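## Task

Using the probe, inspect the LC port in column 5 (of 6, counted from the left), block 6 (of 10, counted from the top), hole 4 (of 4, counted from the top) before doing anything else. The probe only captures an image when it is fully inserted and held motionless. If the panel's phone reports the port as dirty, clean it: push the cleaner in fully until its body stops, then inspect again. If the port is still dirty after two cleanings, it fails. Finish with both the probe and the cleaner withdrawn, and report pass or fail. The task can fail if you unlatch or press hard on a plug, bend the cleaner's tip, push the robot hard against the panel, or let the robot fall or end up tilted. The finished_scene answer must contain only the result name(s), comma-separated (format like "comet, unicorn").

## Robot and tools

Robot: a Rainbow Robotics RB-Y1. It has a two-wheel differential base with rear casters, which can drive forward or back and turn but cannot move sideways. On top sit a folding torso (the leg), a chest that can yaw, a head with pan and tilt, and two 7-joint arms, each with a parallel gripper and a wrist camera. The wrist camera housings stick out sideways and can collide with things. The cameras are head_camera, left_wrist_camera and right_wrist_camera.

Frames: the base frame has its origin on the floor midway between the drive wheels, with x forward, y to the left and z up, in metres. The chest, left_hand and right_hand readouts use this frame. A hand point sits between the finger pads, 0.03 m behind the fingertips. The fingers point along the hand's -z axis and close along its x axis. The odometry frame is the base frame as it was at scene start. base_odometry counts wheel rotation only, so slipping or being shoved corrupts it. Heading is in rad, left positive.

move: performs one action. Allowed combinations: base and/or joints (optionally with min_time_s or contact_limits); target alone or with min_time_s; or contact_limits alone. A move with no action just reports the state and images.
- base: a single object {x_m_s, turn_rad_s, for_s}. These are velocities relative to the robot, not a destination. x_m_s is forward speed, 0.005 to 0.4 m/s in magnitude or 0. turn_rad_s is leftward turn rate, 0.02 to 1.509 in magnitude or 0. for_s is 0.1 to 5 s. Distance covered is roughly speed times for_s. The base ramps up and down (0.4 m/s², 0.5 rad/s²), so it keeps coasting after for_s ends. If |x| + 0.27|turn| exceeds 0.4, both are scaled down. The base does not stop when it meets furniture.
- joints: one flat object keyed by joint name, covering either arm, the torso and the head. Values are absolute targets in rad, except the grippers, which are an opening in m (0 to 0.1). Ranges: torso_squat_rad 0..1.2, torso_shift_rad -0.3..0.6, torso_pitch_rad -0.2..1.4 (positive bows forward), torso_yaw_rad -1.5..1.5 (left positive; lift both arms out 0.2 rad or more first). Left arm: shoulder_pitch ±2.356 (negative swings forward), shoulder_roll 0..3.141 (outward), shoulder_yaw ±2.094, elbow -2.617..0.01, forearm_roll ±3.141, wrist_pitch -1.57..1.919, hand_roll ±2.705. The right arm matches, except right_shoulder_roll_rad runs -3.141..0 (negative is outward). head_pan_rad ±0.523, head_tilt_rad -0.35..1.57 (positive looks down). The torso has combined limits: squat+shift<=1.52; squat-shift+pitch<=1.57; shift+0.5pitch-0.4squat<=0.7; shift+0.3pitch-0.5squat<=0.39.
- target: an absolute pose for one hand. side is "left" or "right". x, y, z are in m in the base frame, range -3..3. quat_wxyz is ordered as printed in the hand lines. It is converted once into joint angles, so the hand travels on an arc, not a straight line. Break long moves into several short ones. The result says reached (within 10 mm and 2°), short, or refused with a reason.
- min_time_s: 0.1 to 8 s, the minimum duration for arm, head and torso motions in this action.
- contact_limits: grip current per gripper (left_gripper_m, right_gripper_m), in mA, 200 to 672.5. The default is 672.5 and the setting persists. To hold something, command an opening at least 5 mm narrower than it.
- cameras: a list of names, or "all"/omitted for all of them; [] returns none. blocking false returns after about 0.5 s while the motion continues.

wait(seconds 0..10, cameras) lets time pass. stop brakes every running motion. zoom_image(camera, region [x0,y0,x1,y1] in pixels, at most 504×504) enlarges the latest image. read_manual only returns licences. finished_scene(scene 1 or 2, answer) ends the scene permanently; the answer here is just "pass" or "fail".

Result lines: move is "done" or the worst status. Per-motion statuses include moving, done, off_target (came to rest short and may still be pushing), stopped, time_out, contact_stop (torso only), limit_stop_at_<name> (a built-in limit or self-collision guard), not_followed (arm command withheld by the collision check), torque_fault and limit_stop_at_motor_heat. A stop you did not command cancels the rest of that reply's calls. Also reported: joint_positions, joint torques, external torques, wrist force/torque (uncalibrated, offsets up to 16 N), motor_effort per wheel (under about 30 at rest is normal), lidar_m (12 sectors of 30°, starting ahead and going counter-clockwise), wheel_motors_off, on_its_own, and scene_time. Thinking time counts as scene time.

Avoid: arms striking or squeezing each other, including the fingers and camera cases. Avoid hard pushes by the torso or base into the panel, since the robot may tip or slide. Keep heavy loads or long reach away from the front, which can tip the robot forward. A contact torque at a joint limit freezes everything for 10 s. Keeping an arm stretched out for a long time heats the motors. Insert the probe and cleaner gently along the port's axis, never by force against the plugs, and keep the probe motionless while it captures. Do not drop either tool.

Each tool is called as a command line: name --argument value for each argument, lists and objects as JSON in quotes; but a table of rows of numbers goes row by row, as --pt "numbers of a row", without its own name.

## Session

move

Scene clock: 0.00 s.
Joint torques (N m): no reading
External joint torques (N m): no reading
Wrist force (N): no reading
Wrist torque (N m): no reading
Wrist force, peak (N): no reading
base_odometry: x=+0.000 y=+0.000 heading=+0.000
lidar_m: 1.05 1.05 2.13 2.13 2.36 3.75 4.41 3.03 2.48 2.47 1.22 1.39
base_status: not commanded
joint_positions: torso_squat_rad=+0.350 torso_shift_rad=+0.000 torso_pitch_rad=+0.000 torso_yaw_rad=+0.000 left_shoulder_pitch_rad=+0.027 left_shoulder_roll_rad=+0.022 left_shoulder_yaw_rad=-0.021 left_elbow_rad=-0.158 left_forearm_roll_rad=-0.047 left_wrist_pitch_rad=+0.021 left_hand_roll_rad=+0.042 left_gripper_m=+0.017 right_shoulder_pitch_rad=+0.054 right_shoulder_roll_rad=-0.680 right_shoulder_yaw_rad=+0.574 right_elbow_rad=-2.431 right_forearm_roll_rad=+0.742 right_wrist_pitch_rad=+0.982 right_hand_roll_rad=+0.434 right_gripper_m=+0.047 head_pan_rad=+0.000 head_tilt_rad=+0.400
joint_status: not commanded
wheel_motors_off: 0
motor_effort: left_wheel=+0 right_wheel=+3
chest: x=-0.2280 y=+0.0008 z=+1.2475 quat_wxyz=(+1.000, -0.001, +0.000, +0.000) (m; base frame)
left_hand: x=-0.1753 y=+0.2360 z=+0.5638 quat_wxyz=(+0.998, +0.010, -0.056, -0.009) (m; base frame)
right_hand: x=+0.1808 y=-0.1984 z=+1.1587 quat_wxyz=(+0.510, -0.501, -0.489, +0.500) (m; base frame)
pictures: head_camera, left_wrist_camera, right_wrist_camera

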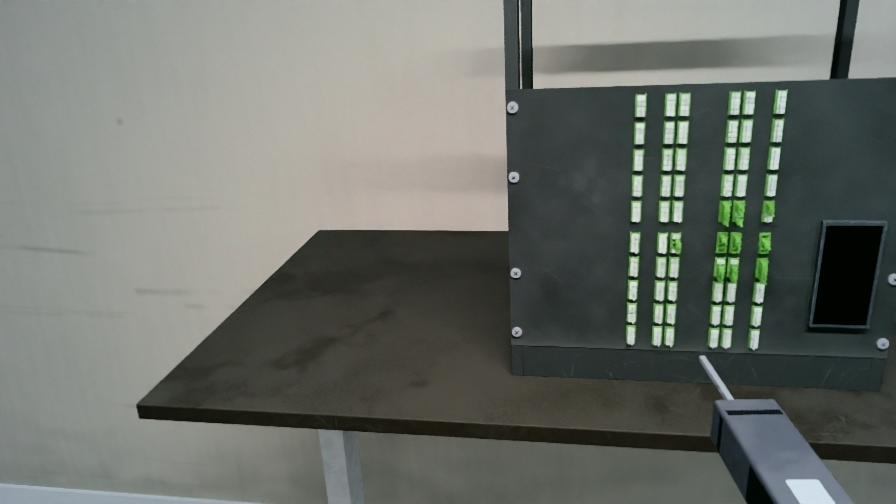

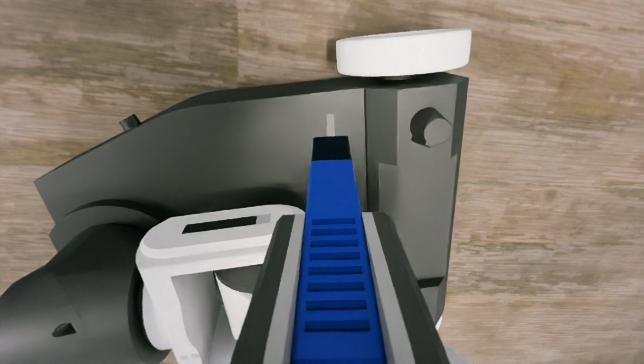

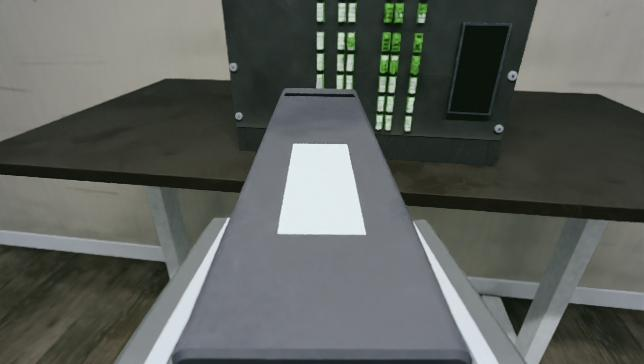

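zoom_image --camera "head_camera" --region '[500, 60, 896, 400]'

zoom_image --camera "head_camera" --region '[600, 80, 810, 230]'

zoom_image --camera "head_camera" --region '[600, 190, 810, 360]'

zoom_image --camera "left_wrist_camera" --region '[200, 80, 460, 364]'

zoom_image --camera "right_wrist_camera" --region '[220, 0, 540, 180]'

Scaled by 1.273 from the camera's 896x504 image, which has a finer 1280x720 frame.

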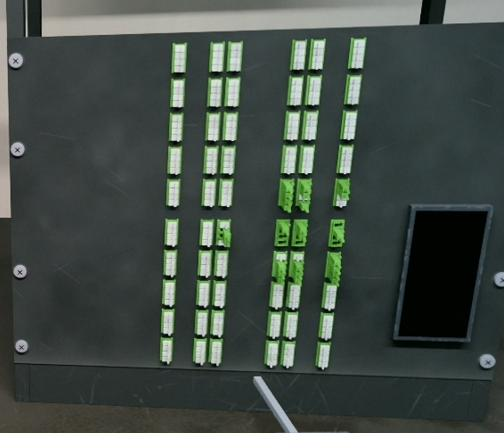

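Scaled by 2.400 from the camera's 896x504 image, which has a finer 1280x720 frame.

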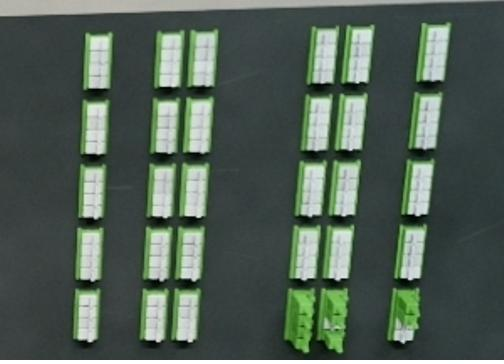

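Scaled by 2.400 from the camera's 896x504 image, which has a finer 1280x720 frame.

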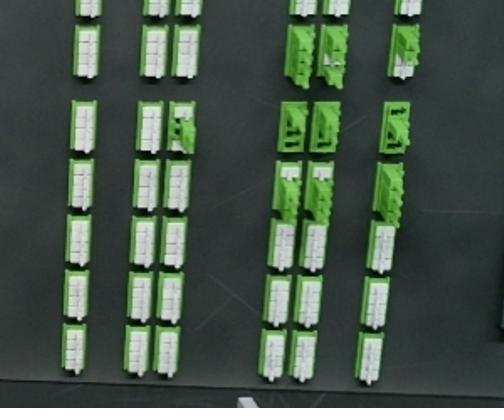

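Scaled by 1.775 from the camera's 644x364 image, which has a finer 1265x715 frame.

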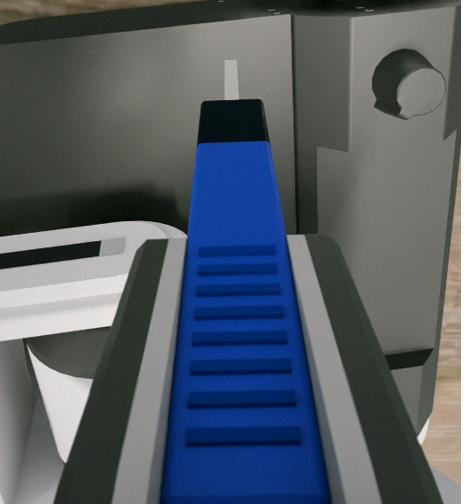

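Scaled by 1.575 from the camera's 644x364 image, which has a finer 1265x715 frame.

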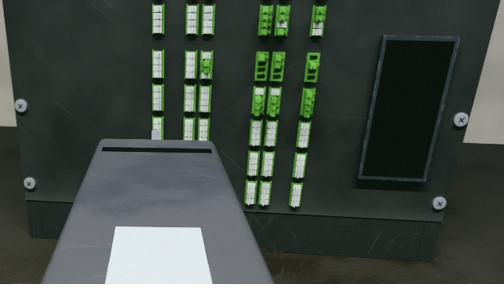

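move --base '{"turn_rad_s": -0.65, "for_s": 1.5}' --cameras '["head_camera"]'

Scene clock: 72.07 s.
Joint torques (N m): left_arm=[-0.28 0.56 0.19 -0.62 0.2 -0.28 0.12] | right_arm=[-7.23 -5.33 -4.72 -8.45 2.03 -1.41 0.16]
External joint torques (N m): left_arm=[0.92 -0.15 0.14 -0.42 0.2 0.05 0.12] | right_arm=[0.61 -0.17 0.88 0.32 0.47 -0.55 0.16]
Wrist force (N): left_arm=[-3.5 0.0 -7.5] | right_arm=[2.4 11.7 5.1]
Wrist torque (N m): left_arm=[-0.53 -0.57 0.07] | right_arm=[-1.20 0.47 0.47]
Wrist force, peak (N): left_arm=[-3.6 -0.1 -7.7] | right_arm=[2.5 12.3 5.4]
move: done
base_odometry: x=+0.000 y=+0.000 heading=-0.975
lidar_m: 1.23 1.40 1.02 1.62 2.13 2.13 2.47 4.24 4.42 2.89 2.47 2.46
base_status: done (sent for 1.5 of 1.5 s)
joint_positions: torso_squat_rad=+0.350 torso_shift_rad=+0.000 torso_pitch_rad=+0.000 torso_yaw_rad=+0.000 left_shoulder_pitch_rad=+0.027 left_shoulder_roll_rad=+0.022 left_shoulder_yaw_rad=-0.021 left_elbow_rad=-0.158 left_forearm_roll_rad=-0.047 left_wrist_pitch_rad=+0.021 left_hand_roll_rad=+0.042 left_gripper_m=+0.017 right_shoulder_pitch_rad=+0.054 right_shoulder_roll_rad=-0.680 right_shoulder_yaw_rad=+0.574 right_elbow_rad=-2.431 right_forearm_roll_rad=+0.742 right_wrist_pitch_rad=+0.982 right_hand_roll_rad=+0.434 right_gripper_m=+0.047 head_pan_rad=+0.000 head_tilt_rad=+0.400
joint_status: not commanded
wheel_motors_off: 0
motor_effort: left_wheel=+4(25) right_wheel=+4(26)
chest: x=-0.2280 y=+0.0008 z=+1.2475 quat_wxyz=(+1.000, -0.001, +0.000, +0.000) (m; base frame)
left_hand: x=-0.1753 y=+0.2360 z=+0.5638 quat_wxyz=(+0.998, +0.010, -0.056, -0.009) (m; base frame)
right_hand: x=+0.1808 y=-0.1984 z=+1.1587 quat_wxyz=(+0.510, -0.501, -0.489, +0.500) (m; base frame)
pictures: head_camera

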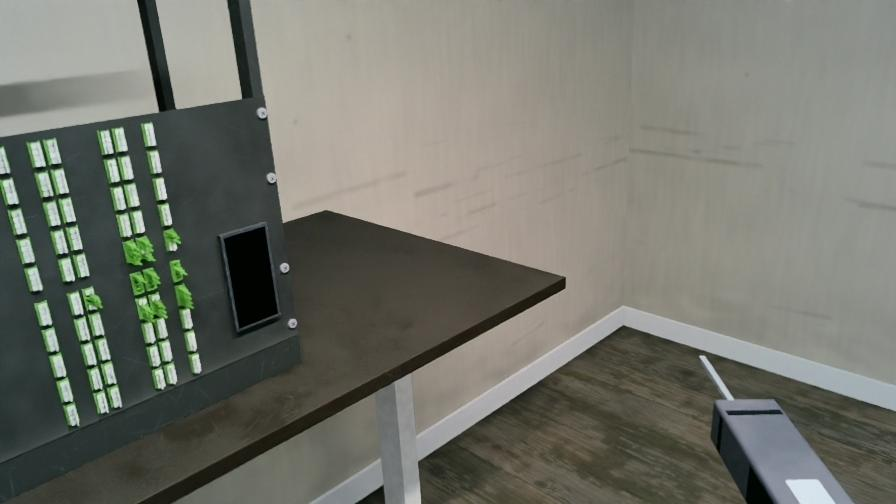

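move --base '{"x_m_s": 0.2, "for_s": 1.35}' --cameras '[]'

move --base '{"turn_rad_s": 0.6, "for_s": 1.4}' --cameras '["head_camera", "right_wrist_camera"]'

zoom_image --camera "head_camera" --region '[420, 150, 740, 330]'

Scene clock: 77.37 s.
Joint torques (N m): left_arm=[-0.49 0.83 -0.14 -0.42 0.05 -0.17 0.13] | right_arm=[-7.67 -5.51 -4.77 -8.66 2.06 -1.38 0.07]
External joint torques (N m): left_arm=[0.71 0.12 -0.19 -0.22 0.05 0.16 0.13] | right_arm=[0.17 -0.35 0.81 0.11 0.5 -0.53 0.08]
Wrist force (N): left_arm=[-3.5 -0.2 -7.6] | right_arm=[2.3 12.1 5.2]
Wrist torque (N m): left_arm=[-0.50 -0.58 0.07] | right_arm=[-1.24 0.47 0.47]
Wrist force, peak (N): left_arm=[-4.0 -0.4 -7.6] | right_arm=[2.5 12.2 5.7]
move: done
base_odometry: x=+0.153 y=-0.226 heading=-0.975
lidar_m: 0.94 1.21 1.20 0.99 2.32 2.32 2.68 4.61 4.61 2.65 2.26 2.26
base_status: done (sent for 1.37 of 1.37 s)
joint_positions: torso_squat_rad=+0.350 torso_shift_rad=+0.000 torso_pitch_rad=+0.000 torso_yaw_rad=+0.000 left_shoulder_pitch_rad=+0.027 left_shoulder_roll_rad=+0.022 left_shoulder_yaw_rad=-0.021 left_elbow_rad=-0.158 left_forearm_roll_rad=-0.047 left_wrist_pitch_rad=+0.021 left_hand_roll_rad=+0.042 left_gripper_m=+0.017 right_shoulder_pitch_rad=+0.054 right_shoulder_roll_rad=-0.680 right_shoulder_yaw_rad=+0.574 right_elbow_rad=-2.431 right_forearm_roll_rad=+0.742 right_wrist_pitch_rad=+0.982 right_hand_roll_rad=+0.434 right_gripper_m=+0.047 head_pan_rad=+0.000 head_tilt_rad=+0.400
joint_status: not commanded
wheel_motors_off: 0
motor_effort: left_wheel=-5(26) right_wheel=+4(32)
chest: x=-0.2280 y=+0.0008 z=+1.2475 quat_wxyz=(+1.000, -0.001, +0.000, +0.000) (m; base frame)
left_hand: x=-0.1753 y=+0.2360 z=+0.5638 quat_wxyz=(+0.998, +0.010, -0.056, -0.009) (m; base frame)
right_hand: x=+0.1808 y=-0.1985 z=+1.1586 quat_wxyz=(+0.511, -0.501, -0.489, +0.500) (m; base frame)
pictures: none
No camera images: "cameras" was empty.

Scene clock: 80.30 s.
Joint torques (N m): left_arm=[-0.07 0.75 0.3 -0.32 0.13 -0.28 -0.02] | right_arm=[-7.46 -5.06 -4.62 -8.68 2.1 -1.27 0.02]
External joint torques (N m): left_arm=[1.13 0.03 0.25 -0.12 0.13 0.04 -0.01] | right_arm=[0.37 0.1 0.97 0.08 0.54 -0.41 0.03]
Wrist force (N): left_arm=[-3.6 -0.1 -7.6] | right_arm=[2.6 12.2 5.1]
Wrist torque (N m): left_arm=[-0.51 -0.59 0.07] | right_arm=[-1.27 0.49 0.47]
Wrist force, peak (N): left_arm=[-3.5 -0.1 -7.7] | right_arm=[2.6 12.4 5.2]
move: done
base_odometry: x=+0.153 y=-0.226 heading=-0.135
lidar_m: 1.20 0.98 1.80 2.32 2.43 3.46 4.59 3.11 2.33 2.27 1.66 0.96
base_status: done (sent for 1.4 of 1.4 s)
joint_positions: torso_squat_rad=+0.350 torso_shift_rad=+0.000 torso_pitch_rad=+0.000 torso_yaw_rad=+0.000 left_shoulder_pitch_rad=+0.027 left_shoulder_roll_rad=+0.022 left_shoulder_yaw_rad=-0.021 left_elbow_rad=-0.158 left_forearm_roll_rad=-0.047 left_wrist_pitch_rad=+0.021 left_hand_roll_rad=+0.042 left_gripper_m=+0.017 right_shoulder_pitch_rad=+0.054 right_shoulder_roll_rad=-0.680 right_shoulder_yaw_rad=+0.574 right_elbow_rad=-2.431 right_forearm_roll_rad=+0.742 right_wrist_pitch_rad=+0.982 right_hand_roll_rad=+0.434 right_gripper_m=+0.047 head_pan_rad=+0.000 head_tilt_rad=+0.400
joint_status: not commanded
wheel_motors_off: 0
motor_effort: left_wheel=+0(24) right_wheel=+4(27)
chest: x=-0.2280 y=+0.0008 z=+1.2475 quat_wxyz=(+1.000, -0.001, +0.000, +0.000) (m; base frame)
left_hand: x=-0.1753 y=+0.2360 z=+0.5638 quat_wxyz=(+0.998, +0.010, -0.056, -0.009) (m; base frame)
right_hand: x=+0.1808 y=-0.1985 z=+1.1586 quat_wxyz=(+0.511, -0.501, -0.489, +0.500) (m; base frame)
pictures: head_camera, right_wrist_camera
camera_calibration:
head_camera: T_world_to_cam=[[-0.0250869, -0.998472, -0.0492308, 0.0826277], [-0.332441, 0.054776, -0.941532, 1.34518], [0.94279, -0.00725376, -0.333308, 0.608389], [0, 0, 0, 1]] pos_world=[-0.124316, 0.0132308, 1.47338]
right_wrist_camera: T_world_to_cam=[[-0.0572231, -0.998306, 0.0105244, -0.198053], [-0.461446, 0.0170991, -0.887003, 1.14683], [0.885321, -0.0556135, -0.461643, 0.439191], [0, 0, 0, 1]] pos_world=[0.129042, -0.192902, 1.22208]

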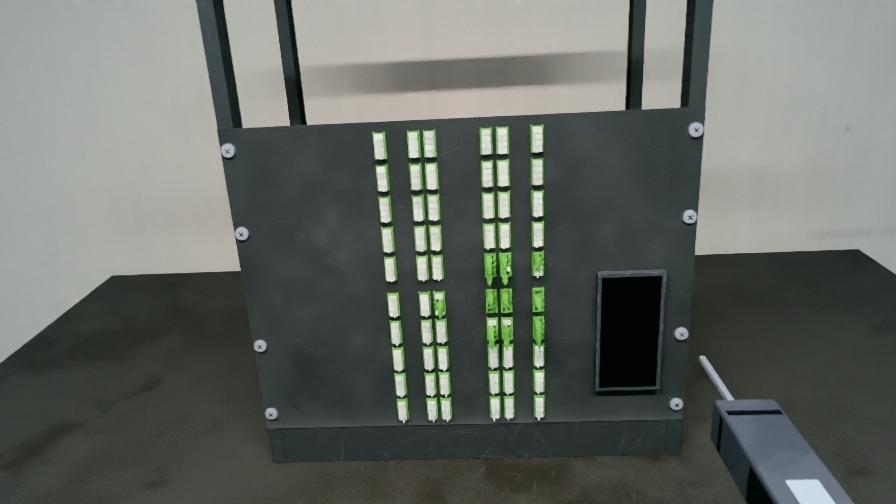

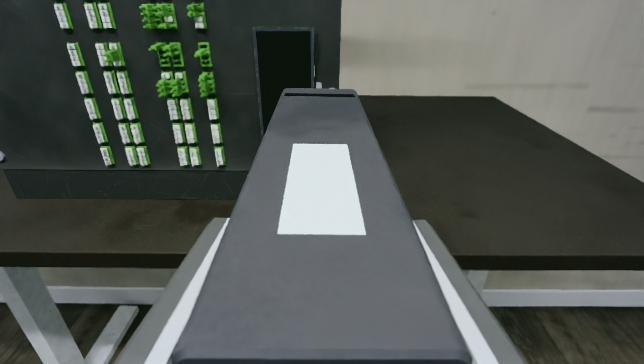

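Scaled by 1.575 from the camera's 896x504 image, which has a finer 1280x720 frame.

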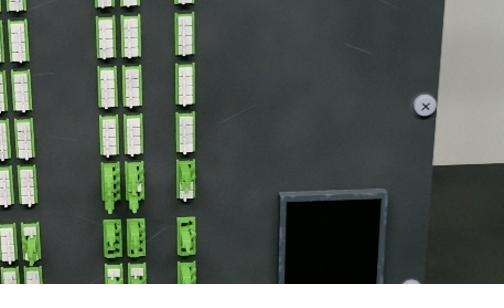

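zoom_image --camera "head_camera" --region '[470, 240, 560, 350]'

zoom_image --camera "right_wrist_camera" --region '[40, 0, 240, 110]'

Scaled by 4.582 from the camera's 896x504 image, which has a finer 1280x720 frame.

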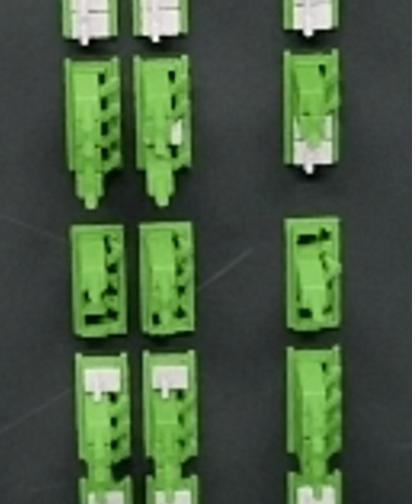

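Scaled by 2.520 from the camera's 644x364 image, which has a finer 1265x715 frame.

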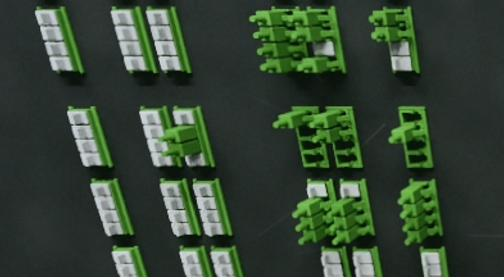

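zoom_image --camera "head_camera" --region '[660, 330, 896, 504]'

move --base '{"turn_rad_s": -0.12, "for_s": 0.52}' --joints '{"head_tilt_rad": 0.6, "head_pan_rad": -0.15}'

zoom_image --camera "head_camera" --region '[460, 200, 896, 504]'

Scaled by 2.136 from the camera's 896x504 image, which has a finer 1280x720 frame.

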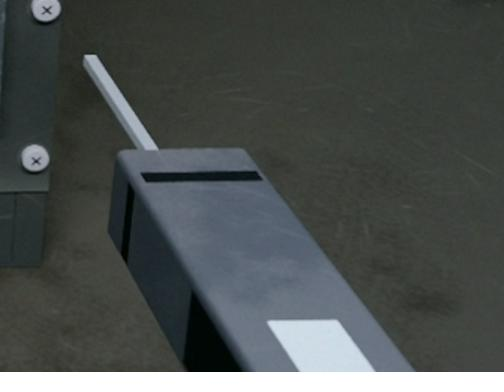

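Scene clock: 99.90 s.
Joint torques (N m): left_arm=[0.24 0.71 0.26 -0.32 0.14 -0.26 0.02] | right_arm=[-7.69 -5.37 -4.68 -8.79 2.08 -1.41 0.14]
External joint torques (N m): left_arm=[1.44 -0.01 0.21 -0.12 0.14 0.07 0.03] | right_arm=[0.15 -0.21 0.91 -0.02 0.53 -0.56 0.14]
Wrist force (N): left_arm=[-3.5 -0.2 -7.5] | right_arm=[2.4 12.1 5.0]
Wrist torque (N m): left_arm=[-0.51 -0.57 0.08] | right_arm=[-1.24 0.46 0.46]
Wrist force, peak (N): left_arm=[-3.5 -0.3 -7.7] | right_arm=[2.5 12.4 5.3]
move: done
base_odometry: x=+0.153 y=-0.226 heading=-0.199
lidar_m: 1.20 0.99 1.69 2.32 2.41 3.24 4.59 3.31 2.38 2.27 1.77 0.95
base_status: done (sent for 0.53 of 0.53 s)
joint_positions: torso_squat_rad=+0.350 torso_shift_rad=+0.000 torso_pitch_rad=+0.000 torso_yaw_rad=+0.000 left_shoulder_pitch_rad=+0.027 left_shoulder_roll_rad=+0.022 left_shoulder_yaw_rad=-0.021 left_elbow_rad=-0.158 left_forearm_roll_rad=-0.047 left_wrist_pitch_rad=+0.021 left_hand_roll_rad=+0.042 left_gripper_m=+0.017 right_shoulder_pitch_rad=+0.054 right_shoulder_roll_rad=-0.680 right_shoulder_yaw_rad=+0.574 right_elbow_rad=-2.431 right_forearm_roll_rad=+0.742 right_wrist_pitch_rad=+0.982 right_hand_roll_rad=+0.434 right_gripper_m=+0.047 head_pan_rad=-0.150 head_tilt_rad=+0.600
joint_status: all done
wheel_motors_off: 0
motor_effort: left_wheel=+0(15) right_wheel=-3(15)
chest: x=-0.2280 y=+0.0008 z=+1.2475 quat_wxyz=(+1.000, -0.001, +0.000, +0.000) (m; base frame)
left_hand: x=-0.1753 y=+0.2360 z=+0.5637 quat_wxyz=(+0.998, +0.010, -0.056, -0.009) (m; base frame)
right_hand: x=+0.1808 y=-0.1984 z=+1.1586 quat_wxyz=(+0.511, -0.501, -0.489, +0.500) (m; base frame)
pictures: head_camera, left_wrist_camera, right_wrist_camera
camera_calibration:
head_camera: T_world_to_cam=[[-0.183352, -0.982097, -0.0432095, 0.0413996], [-0.498778, 0.130816, -0.856801, 1.1882], [0.847114, -0.135544, -0.513834, 0.850117], [0, 0, 0, 1]] pos_world=[-0.119905, 0.000450717, 1.45666]
right_wrist_camera: T_world_to_cam=[[-0.0572231, -0.998306, 0.0105244, -0.197953], [-0.461446, 0.0170991, -0.887003, 1.14683], [0.885321, -0.0556135, -0.461643, 0.439196], [0, 0, 0, 1]] pos_world=[0.129042, -0.192802, 1.22208]

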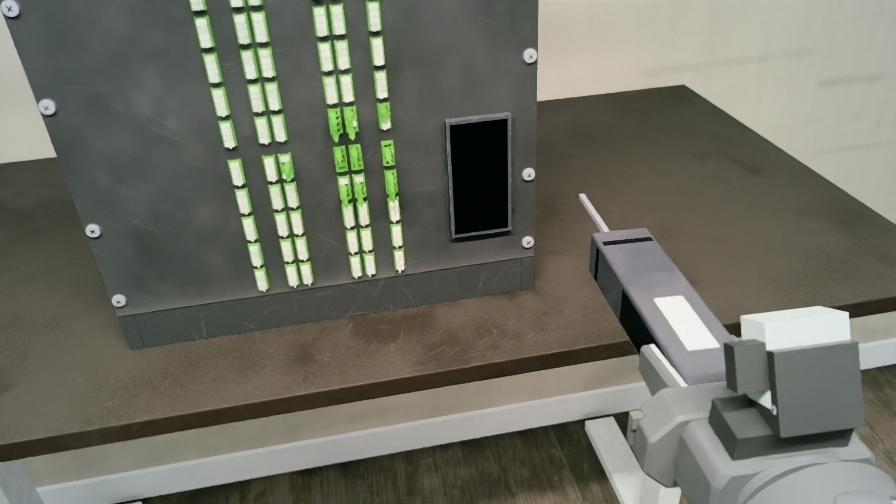

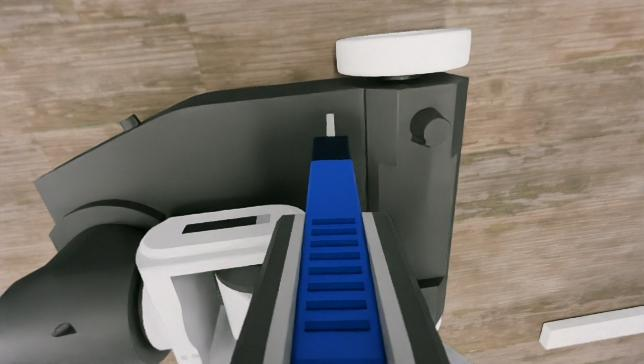

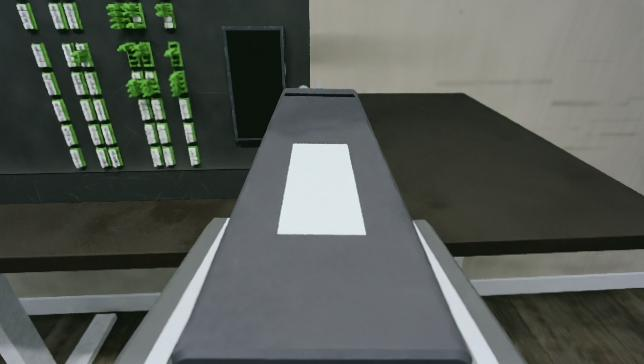

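Scaled by 1.156 from the camera's 896x504 image, which has a finer 1280x720 frame.

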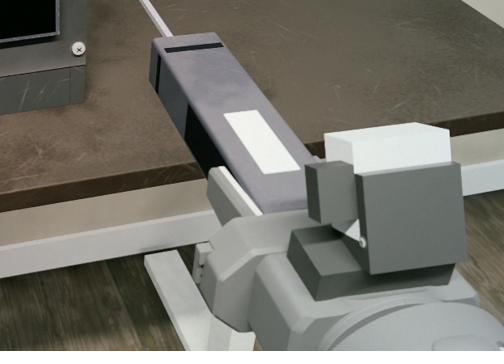

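zoom_image --camera "head_camera" --region '[560, 180, 740, 280]'

zoom_image --camera "head_camera" --region '[580, 210, 760, 400]'

zoom_image --camera "head_camera" --region '[320, 100, 420, 220]'

Scaled by 2.800 from the camera's 896x504 image, which has a finer 1280x720 frame.

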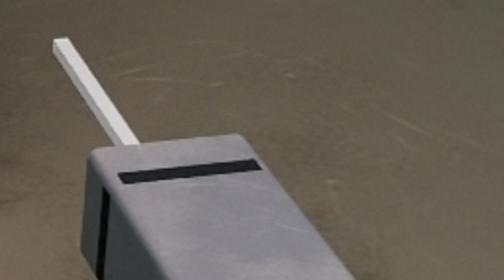

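Scaled by 2.653 from the camera's 896x504 image, which has a finer 1280x720 frame.

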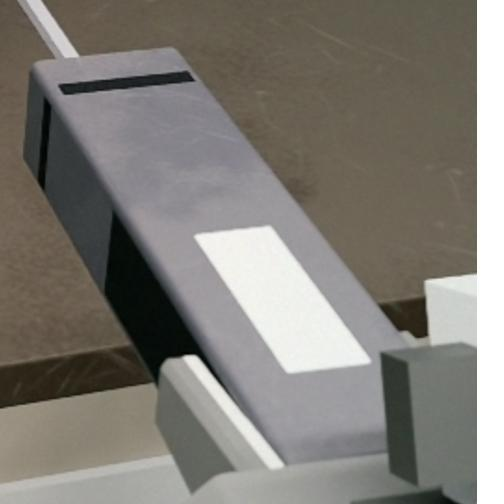

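Scaled by 4.200 from the camera's 896x504 image, which has a finer 1280x720 frame.

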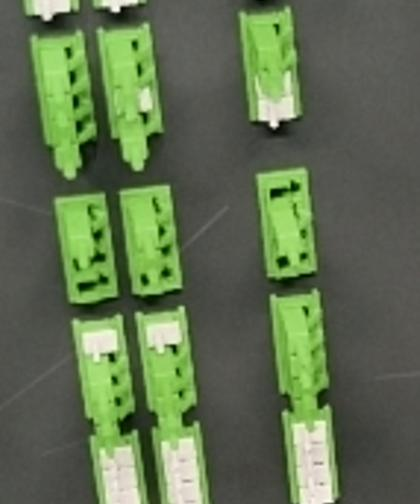

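move --target '{"side": "right", "x": 0.18, "y": -0.02, "z": 1.165, "quat_wxyz": [0.5, -0.5, -0.5, 0.5]}' --min_time_s 3 --cameras '["head_camera", "right_wrist_camera"]'

Scene clock: 164.70 s.
Joint torques (N m): left_arm=[-0.03 0.65 0.12 -0.38 0.11 -0.16 -0.22] | right_arm=[-11.62 6.74 -0.14 -8.49 2.23 -1.61 0.25]
External joint torques (N m): left_arm=[1.17 -0.06 0.08 -0.18 0.11 0.17 -0.22] | right_arm=[-2 1.3 2.01 0.58 0.68 -0.45 0.26]
Wrist force (N): left_arm=[-3.4 -0.2 -7.6] | right_arm=[2.6 12.1 5.7]
Wrist torque (N m): left_arm=[-0.51 -0.56 0.07] | right_arm=[-1.27 0.48 0.51]
Wrist force, peak (N): left_arm=[-3.7 -0.1 -7.6] | right_arm=[2.8 12.2 5.8]
move: done
base_odometry: x=+0.153 y=-0.226 heading=-0.199
lidar_m: 1.21 0.98 1.69 2.32 2.39 3.23 4.60 3.31 2.37 2.26 1.77 0.95
base_status: not commanded
joint_positions: torso_squat_rad=+0.350 torso_shift_rad=+0.000 torso_pitch_rad=+0.000 torso_yaw_rad=+0.000 left_shoulder_pitch_rad=+0.027 left_shoulder_roll_rad=+0.022 left_shoulder_yaw_rad=-0.021 left_elbow_rad=-0.158 left_forearm_roll_rad=-0.047 left_wrist_pitch_rad=+0.021 left_hand_roll_rad=+0.042 left_gripper_m=+0.017 right_shoulder_pitch_rad=-0.166 right_shoulder_roll_rad=-0.117 right_shoulder_yaw_rad=+0.918 right_elbow_rad=-2.135 right_forearm_roll_rad=+1.068 right_wrist_pitch_rad=+1.164 right_hand_roll_rad=+0.608 right_gripper_m=+0.047 head_pan_rad=-0.150 head_tilt_rad=+0.600
joint_status: all done
wheel_motors_off: 0
motor_effort: left_wheel=+0(3) right_wheel=-3(4)
chest: x=-0.2280 y=+0.0008 z=+1.2475 quat_wxyz=(+1.000, -0.001, +0.000, +0.000) (m; base frame)
left_hand: x=-0.1753 y=+0.2360 z=+0.5637 quat_wxyz=(+0.998, +0.010, -0.056, -0.009) (m; base frame)
right_hand: x=+0.1795 y=-0.0203 z=+1.1648 quat_wxyz=(+0.500, -0.499, -0.500, +0.501) (m; base frame)
right_hand_status: reached (checked arc, planned for 3.0 s): 1 mm and 0.2 deg off.
pictures: head_camera, right_wrist_camera
camera_calibration:
head_camera: T_world_to_cam=[[-0.183352, -0.982097, -0.0432095, 0.0413996], [-0.498778, 0.130816, -0.856801, 1.1882], [0.847114, -0.135544, -0.513834, 0.850117], [0, 0, 0, 1]] pos_world=[-0.119905, 0.000450717, 1.45666]
right_wrist_camera: T_world_to_cam=[[-0.0328355, -0.999412, 0.00985368, -0.0238957], [-0.445166, 0.00579739, -0.895429, 1.1554], [0.894846, -0.0337884, -0.445095, 0.432691], [0, 0, 0, 1]] pos_world=[0.126371, -0.01596, 1.22741]

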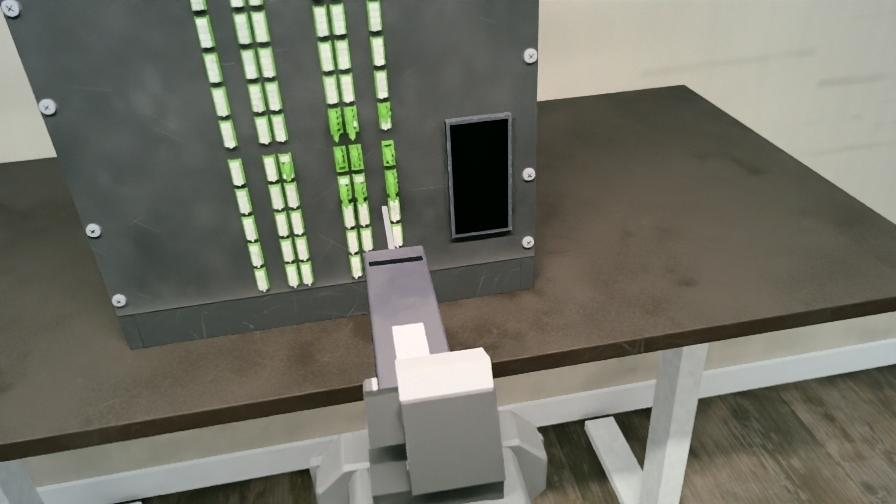

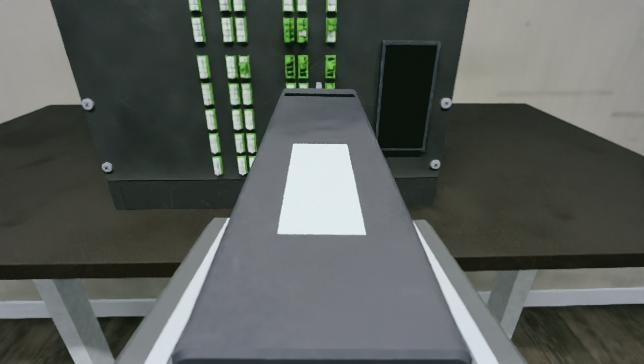

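zoom_image --camera "right_wrist_camera" --region '[270, 40, 370, 110]'

zoom_image --camera "head_camera" --region '[320, 130, 440, 270]'

Scaled by 5.040 from the camera's 644x364 image, which has a finer 1265x715 frame.

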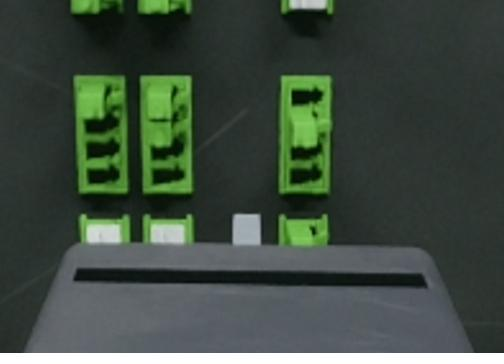

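Scaled by 3.600 from the camera's 896x504 image, which has a finer 1280x720 frame.

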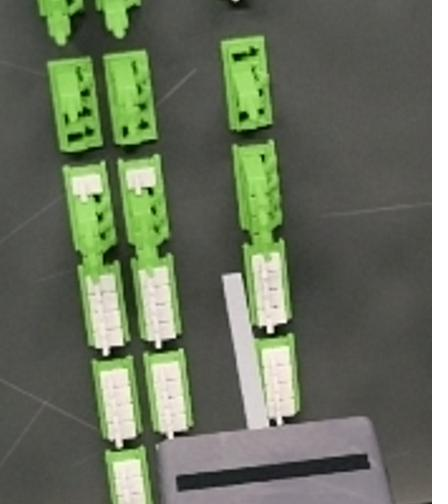

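move --joints '{"left_elbow_rad": -1.7, "left_wrist_pitch_rad": -1.4, "left_shoulder_roll_rad": 0.15, "left_shoulder_pitch_rad": 0.1}' --min_time_s 3 --cameras '["head_camera"]'

move --target '{"side": "left", "x": 0.28, "y": 0.2, "z": 1.23, "quat_wxyz": [0.298, 0.298, -0.641, -0.641]}' --min_time_s 4

Scene clock: 226.63 s.
Joint torques (N m): left_arm=[-5.66 2.1 1.02 -9.86 0.47 0.26 -0.07] | right_arm=[-11.34 6.69 -0.38 -8.72 2.28 -1.75 0.24]
External joint torques (N m): left_arm=[2.55 -0.19 -0.53 -0.97 0.07 0.43 -0.06] | right_arm=[-1.73 1.24 1.77 0.35 0.72 -0.59 0.25]
Wrist force (N): left_arm=[-4.3 -1.4 5.0] | right_arm=[2.7 11.8 5.7]
Wrist torque (N m): left_arm=[-0.34 -0.72 0.10] | right_arm=[-1.23 0.50 0.49]
Wrist force, peak (N): left_arm=[-9.2 -0.8 -3.7] | right_arm=[2.7 12.4 5.6]
move: done
base_odometry: x=+0.153 y=-0.226 heading=-0.199
lidar_m: 1.20 0.99 1.68 2.31 2.39 3.26 4.60 3.32 2.36 2.27 1.77 0.96
base_status: not commanded
joint_positions: torso_squat_rad=+0.350 torso_shift_rad=+0.000 torso_pitch_rad=+0.000 torso_yaw_rad=+0.000 left_shoulder_pitch_rad=+0.100 left_shoulder_roll_rad=+0.150 left_shoulder_yaw_rad=-0.021 left_elbow_rad=-1.700 left_forearm_roll_rad=-0.047 left_wrist_pitch_rad=-1.400 left_hand_roll_rad=+0.042 left_gripper_m=+0.017 right_shoulder_pitch_rad=-0.166 right_shoulder_roll_rad=-0.117 right_shoulder_yaw_rad=+0.918 right_elbow_rad=-2.135 right_forearm_roll_rad=+1.068 right_wrist_pitch_rad=+1.164 right_hand_roll_rad=+0.608 right_gripper_m=+0.047 head_pan_rad=-0.150 head_tilt_rad=+0.600
joint_status: all done
wheel_motors_off: 0
motor_effort: left_wheel=-1(3) right_wheel=-4(5)
chest: x=-0.2280 y=+0.0008 z=+1.2475 quat_wxyz=(+1.000, -0.001, +0.000, +0.000) (m; base frame)
left_hand: x=+0.0648 y=+0.2208 z=+1.2540 quat_wxyz=(+0.071, -0.014, -0.993, -0.095) (m; base frame)
right_hand: x=+0.1795 y=-0.0203 z=+1.1648 quat_wxyz=(+0.500, -0.499, -0.500, +0.501) (m; base frame)
pictures: head_camera
camera_calibration:
head_camera: T_world_to_cam=[[-0.183352, -0.982097, -0.0432095, 0.0413996], [-0.498778, 0.130816, -0.856801, 1.1882], [0.847114, -0.135544, -0.513834, 0.850117], [0, 0, 0, 1]] pos_world=[-0.119905, 0.000450717, 1.45666]

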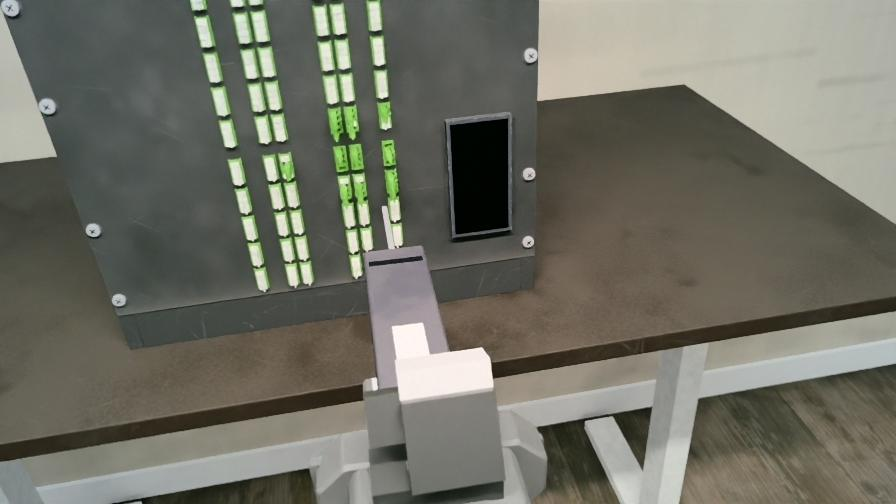

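Scene clock: 230.97 s.
Joint torques (N m): left_arm=[-13.61 11.25 8.01 -5.08 0.39 0.93 0.16] | right_arm=[-11.41 6.84 -0.35 -8.73 2.21 -1.82 0.24]
External joint torques (N m): left_arm=[1.11 -0.98 -3.36 -1.17 0.03 0.21 0.15] | right_arm=[-1.79 1.4 1.81 0.34 0.65 -0.66 0.25]
Wrist force (N): left_arm=[-3.2 -6.2 -1.6] | right_arm=[2.7 12.0 5.5]
Wrist torque (N m): left_arm=[-0.17 -0.61 0.08] | right_arm=[-1.24 0.51 0.49]
Wrist force, peak (N): left_arm=[-5.8 -5.7 0.5] | right_arm=[3.0 12.4 5.8]
move: done
base_odometry: x=+0.153 y=-0.226 heading=-0.199
lidar_m: 1.20 0.99 1.70 2.31 2.42 3.26 4.60 3.31 2.37 2.27 1.76 0.95
base_status: not commanded
joint_positions: torso_squat_rad=+0.350 torso_shift_rad=+0.000 torso_pitch_rad=+0.000 torso_yaw_rad=+0.000 left_shoulder_pitch_rad=-0.371 left_shoulder_roll_rad=+1.155 left_shoulder_yaw_rad=-0.425 left_elbow_rad=-1.857 left_forearm_roll_rad=-0.731 left_wrist_pitch_rad=-0.153 left_hand_roll_rad=+0.367 left_gripper_m=+0.017 right_shoulder_pitch_rad=-0.166 right_shoulder_roll_rad=-0.117 right_shoulder_yaw_rad=+0.918 right_elbow_rad=-2.135 right_forearm_roll_rad=+1.068 right_wrist_pitch_rad=+1.164 right_hand_roll_rad=+0.608 right_gripper_m=+0.047 head_pan_rad=-0.150 head_tilt_rad=+0.600
joint_status: all done
wheel_motors_off: 0
motor_effort: left_wheel=-1(3) right_wheel=-4(5)
chest: x=-0.2280 y=+0.0008 z=+1.2475 quat_wxyz=(+1.000, -0.001, +0.000, +0.000) (m; base frame)
left_hand: x=+0.2800 y=+0.2004 z=+1.2301 quat_wxyz=(+0.298, +0.298, -0.642, -0.641) (m; base frame)
left_hand_status: reached (checked arc, planned for 4.0 s): 0 mm and 0.1 deg off.
right_hand: x=+0.1795 y=-0.0203 z=+1.1648 quat_wxyz=(+0.500, -0.499, -0.500, +0.501) (m; base frame)
pictures: head_camera, left_wrist_camera, right_wrist_camera
camera_calibration:
head_camera: T_world_to_cam=[[-0.183352, -0.982097, -0.0432095, 0.0413996], [-0.498778, 0.130816, -0.856801, 1.1882], [0.847114, -0.135544, -0.513834, 0.850117], [0, 0, 0, 1]] pos_world=[-0.119905, 0.000450717, 1.45666]
left_wrist_camera: T_world_to_cam=[[-0.626722, -0.778161, -0.041047, 0.385276], [-0.330237, 0.312943, -0.890511, 1.15834], [0.705807, -0.544548, -0.453106, 0.544268], [0, 0, 0, 1]] pos_world=[0.239839, 0.233693, 1.29394]
right_wrist_camera: T_world_to_cam=[[-0.0328355, -0.999412, 0.00985368, -0.0237957], [-0.445166, 0.00579739, -0.895429, 1.1554], [0.894846, -0.0337884, -0.445095, 0.432694], [0, 0, 0, 1]] pos_world=[0.126371, -0.01586, 1.22741]

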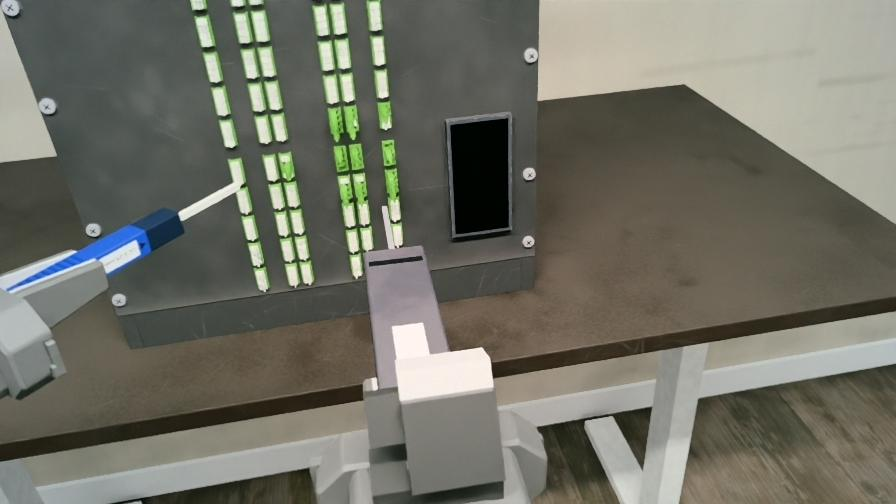

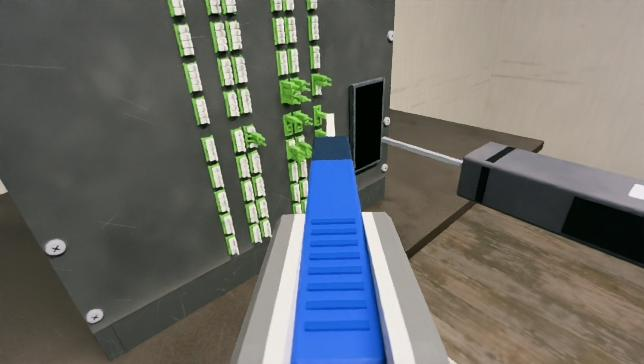

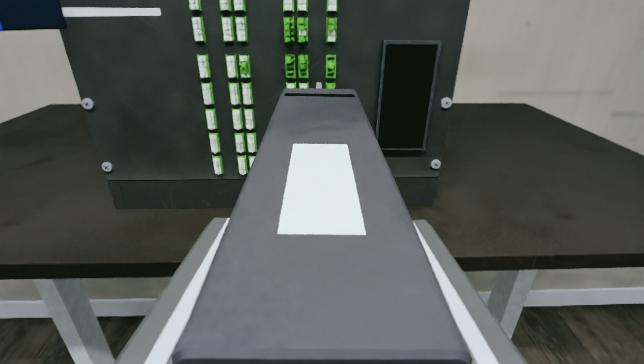

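zoom_image --camera "left_wrist_camera" --region '[270, 60, 480, 200]'

Scaled by 2.400 from the camera's 644x364 image, which has a finer 1265x715 frame.

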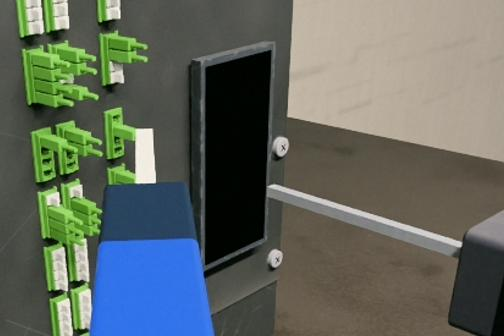

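zoom_image --camera "left_wrist_camera" --region '[270, 95, 340, 165]'

Scaled by 7.200 from the camera's 644x364 image, which has a finer 1265x715 frame.

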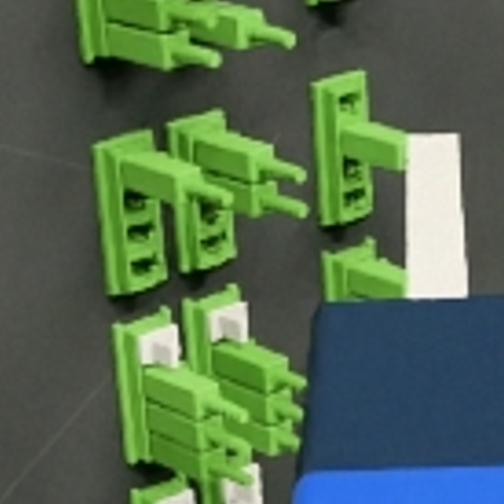

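move --base '{"x_m_s": 0.1, "for_s": 0.8}' --cameras '[]'

move --target '{"side": "left", "x": 0.274, "y": 0.183, "z": 1.26, "quat_wxyz": [0.19908, 0.19908, -0.6785, -0.6785]}' --min_time_s 2.5

zoom_image --camera "left_wrist_camera" --region '[180, 90, 350, 230]'

zoom_image --camera "right_wrist_camera" --region '[250, 0, 400, 110]'

zoom_image --camera "head_camera" --region '[280, 100, 460, 280]'

Scene clock: 279.93 s.
Joint torques (N m): left_arm=[-13.04 11.09 9.06 -4.77 0.33 0.94 0.08] | right_arm=[-10.68 6.45 -0.71 -8.84 2.22 -1.78 0.22]
External joint torques (N m): left_arm=[1.69 -1.14 -2.32 -0.86 -0.04 0.22 0.06] | right_arm=[-1.07 1.02 1.44 0.23 0.66 -0.62 0.23]
Wrist force (N): left_arm=[-3.1 -6.1 -1.4] | right_arm=[2.7 12.1 5.5]
Wrist torque (N m): left_arm=[-0.19 -0.60 0.09] | right_arm=[-1.27 0.50 0.49]
Wrist force, peak (N): left_arm=[-3.6 -6.4 -1.8] | right_arm=[2.7 12.2 5.9]
move: done
base_odometry: x=+0.232 y=-0.242 heading=-0.198
lidar_m: 1.12 0.93 1.59 2.32 2.40 3.25 4.67 3.31 2.39 2.27 1.64 0.89
base_status: done (sent for 0.8 of 0.8 s)
joint_positions: torso_squat_rad=+0.350 torso_shift_rad=+0.000 torso_pitch_rad=+0.000 torso_yaw_rad=+0.000 left_shoulder_pitch_rad=-0.371 left_shoulder_roll_rad=+1.155 left_shoulder_yaw_rad=-0.425 left_elbow_rad=-1.857 left_forearm_roll_rad=-0.731 left_wrist_pitch_rad=-0.153 left_hand_roll_rad=+0.367 left_gripper_m=+0.017 right_shoulder_pitch_rad=-0.166 right_shoulder_roll_rad=-0.117 right_shoulder_yaw_rad=+0.918 right_elbow_rad=-2.135 right_forearm_roll_rad=+1.068 right_wrist_pitch_rad=+1.164 right_hand_roll_rad=+0.608 right_gripper_m=+0.047 head_pan_rad=-0.150 head_tilt_rad=+0.600
joint_status: not commanded
wheel_motors_off: 0
motor_effort: left_wheel=+6(29) right_wheel=-9(28)
chest: x=-0.2279 y=+0.0008 z=+1.2475 quat_wxyz=(+1.000, -0.001, +0.000, +0.000) (m; base frame)
left_hand: x=+0.2801 y=+0.2004 z=+1.2301 quat_wxyz=(+0.298, +0.298, -0.642, -0.641) (m; base frame)
right_hand: x=+0.1795 y=-0.0202 z=+1.1649 quat_wxyz=(+0.500, -0.499, -0.500, +0.501) (m; base frame)
pictures: none
No camera images: "cameras" was empty.

Scene clock: 282.77 s.
Joint torques (N m): left_arm=[-14.98 9.88 12.31 -3.65 1.34 0.54 -0.4] | right_arm=[-10.66 6.69 -0.43 -8.68 2.14 -1.81 0.22]
External joint torques (N m): left_arm=[1.67 -2.81 1.35 0.32 0.13 -0.06 -0.41] | right_arm=[-1.04 1.25 1.72 0.39 0.58 -0.65 0.23]
Wrist force (N): left_arm=[-3.2 -6.3 -1.5] | right_arm=[2.8 11.9 5.6]
Wrist torque (N m): left_arm=[-0.16 -0.60 0.08] | right_arm=[-1.21 0.52 0.49]
Wrist force, peak (N): left_arm=[-3.2 -6.5 -1.5] | right_arm=[2.8 12.3 5.6]
move: done
base_odometry: x=+0.232 y=-0.242 heading=-0.198
lidar_m: 1.11 0.92 1.56 2.32 2.41 3.24 4.68 3.30 2.38 2.26 1.65 0.87
base_status: not commanded
joint_positions: torso_squat_rad=+0.350 torso_shift_rad=+0.000 torso_pitch_rad=+0.000 torso_yaw_rad=+0.000 left_shoulder_pitch_rad=-0.514 left_shoulder_roll_rad=+1.075 left_shoulder_yaw_rad=-0.347 left_elbow_rad=-1.613 left_forearm_roll_rad=-0.642 left_wrist_pitch_rad=-0.642 left_hand_roll_rad=+0.305 left_gripper_m=+0.017 right_shoulder_pitch_rad=-0.166 right_shoulder_roll_rad=-0.117 right_shoulder_yaw_rad=+0.918 right_elbow_rad=-2.135 right_forearm_roll_rad=+1.068 right_wrist_pitch_rad=+1.164 right_hand_roll_rad=+0.608 right_gripper_m=+0.047 head_pan_rad=-0.150 head_tilt_rad=+0.600
joint_status: all done
wheel_motors_off: 0
motor_effort: left_wheel=+5(7) right_wheel=-8(9)
chest: x=-0.2279 y=+0.0008 z=+1.2475 quat_wxyz=(+1.000, -0.001, +0.000, +0.000) (m; base frame)
left_hand: x=+0.2737 y=+0.1829 z=+1.2598 quat_wxyz=(+0.200, +0.199, -0.678, -0.679) (m; base frame)
left_hand_status: reached (checked arc, planned for 2.5 s): 0 mm and 0.1 deg off.
right_hand: x=+0.1795 y=-0.0202 z=+1.1649 quat_wxyz=(+0.500, -0.499, -0.500, +0.501) (m; base frame)
pictures: head_camera, left_wrist_camera, right_wrist_camera
camera_calibration:
head_camera: T_world_to_cam=[[-0.183352, -0.982097, -0.0432095, 0.0413996], [-0.498778, 0.130816, -0.856801, 1.1882], [0.847114, -0.135544, -0.513834, 0.850117], [0, 0, 0, 1]] pos_world=[-0.119905, 0.000450717, 1.45666]
left_wrist_camera: T_world_to_cam=[[-0.827694, -0.559716, -0.0405036, 0.383235], [-0.225265, 0.397487, -0.889528, 1.14284], [0.513982, -0.727133, -0.455082, 0.641041], [0, 0, 0, 1]] pos_world=[0.245158, 0.226362, 1.32383]
right_wrist_camera: T_world_to_cam=[[-0.032703, -0.999416, 0.0098973, -0.0238659], [-0.445088, 0.00569631, -0.895469, 1.15544], [0.89489, -0.0336897, -0.445014, 0.432591], [0, 0, 0, 1]] pos_world=[0.126371, -0.0158598, 1.22741]

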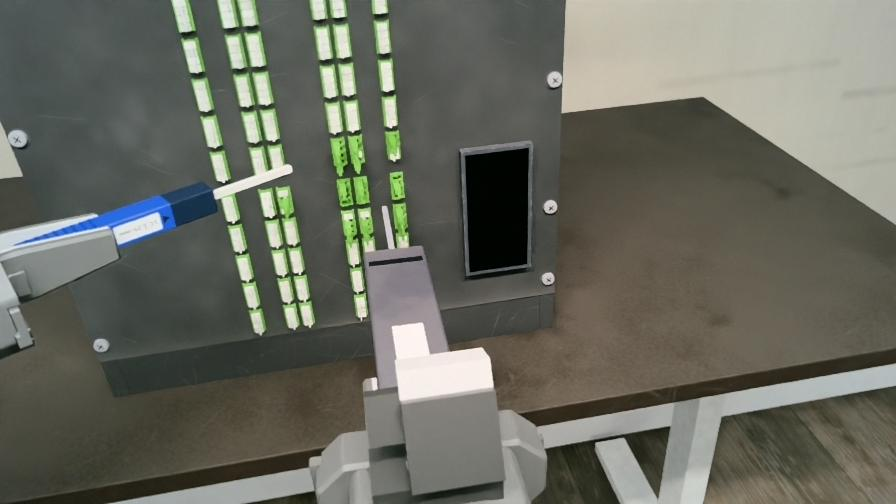

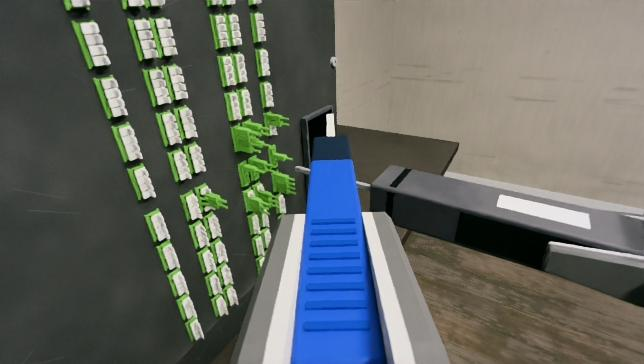

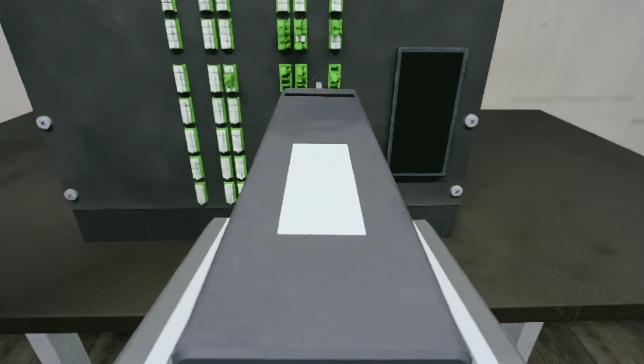

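Scaled by 2.965 from the camera's 644x364 image, which has a finer 1265x715 frame.

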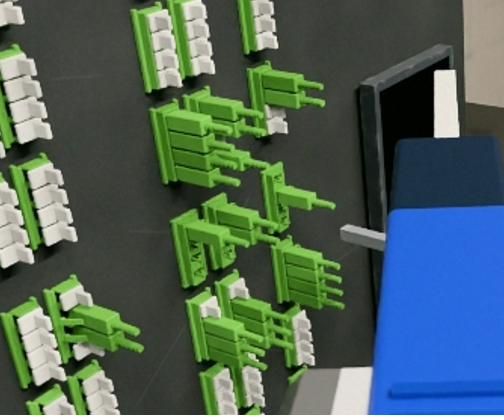

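Scaled by 3.360 from the camera's 644x364 image, which has a finer 1265x715 frame.

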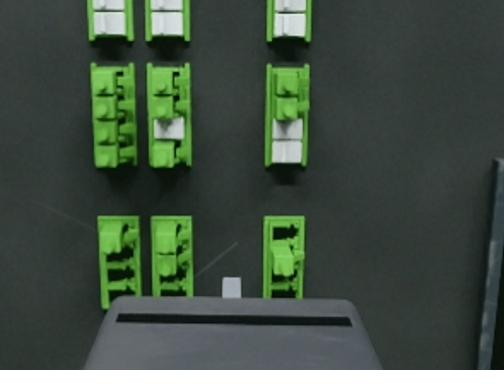

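Scaled by 2.800 from the camera's 896x504 image, which has a finer 1280x720 frame.

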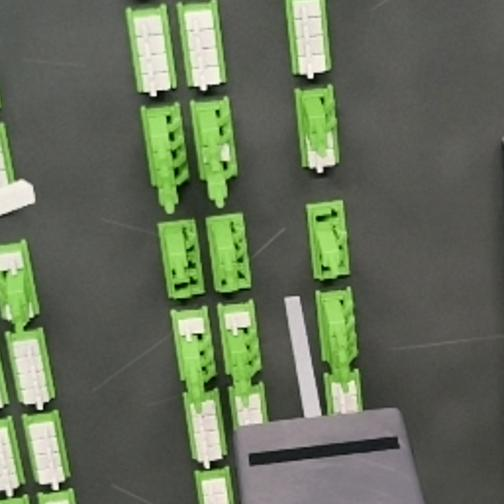

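zoom_image --camera "left_wrist_camera" --region '[230, 140, 320, 200]'

Scaled by 5.600 from the camera's 644x364 image, which has a finer 1265x715 frame.

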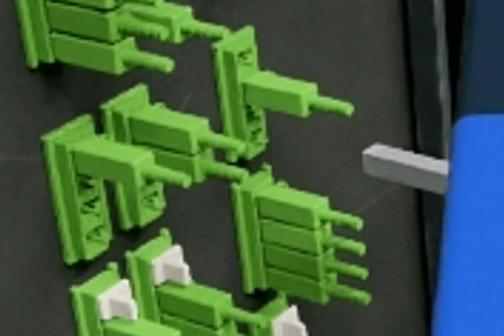

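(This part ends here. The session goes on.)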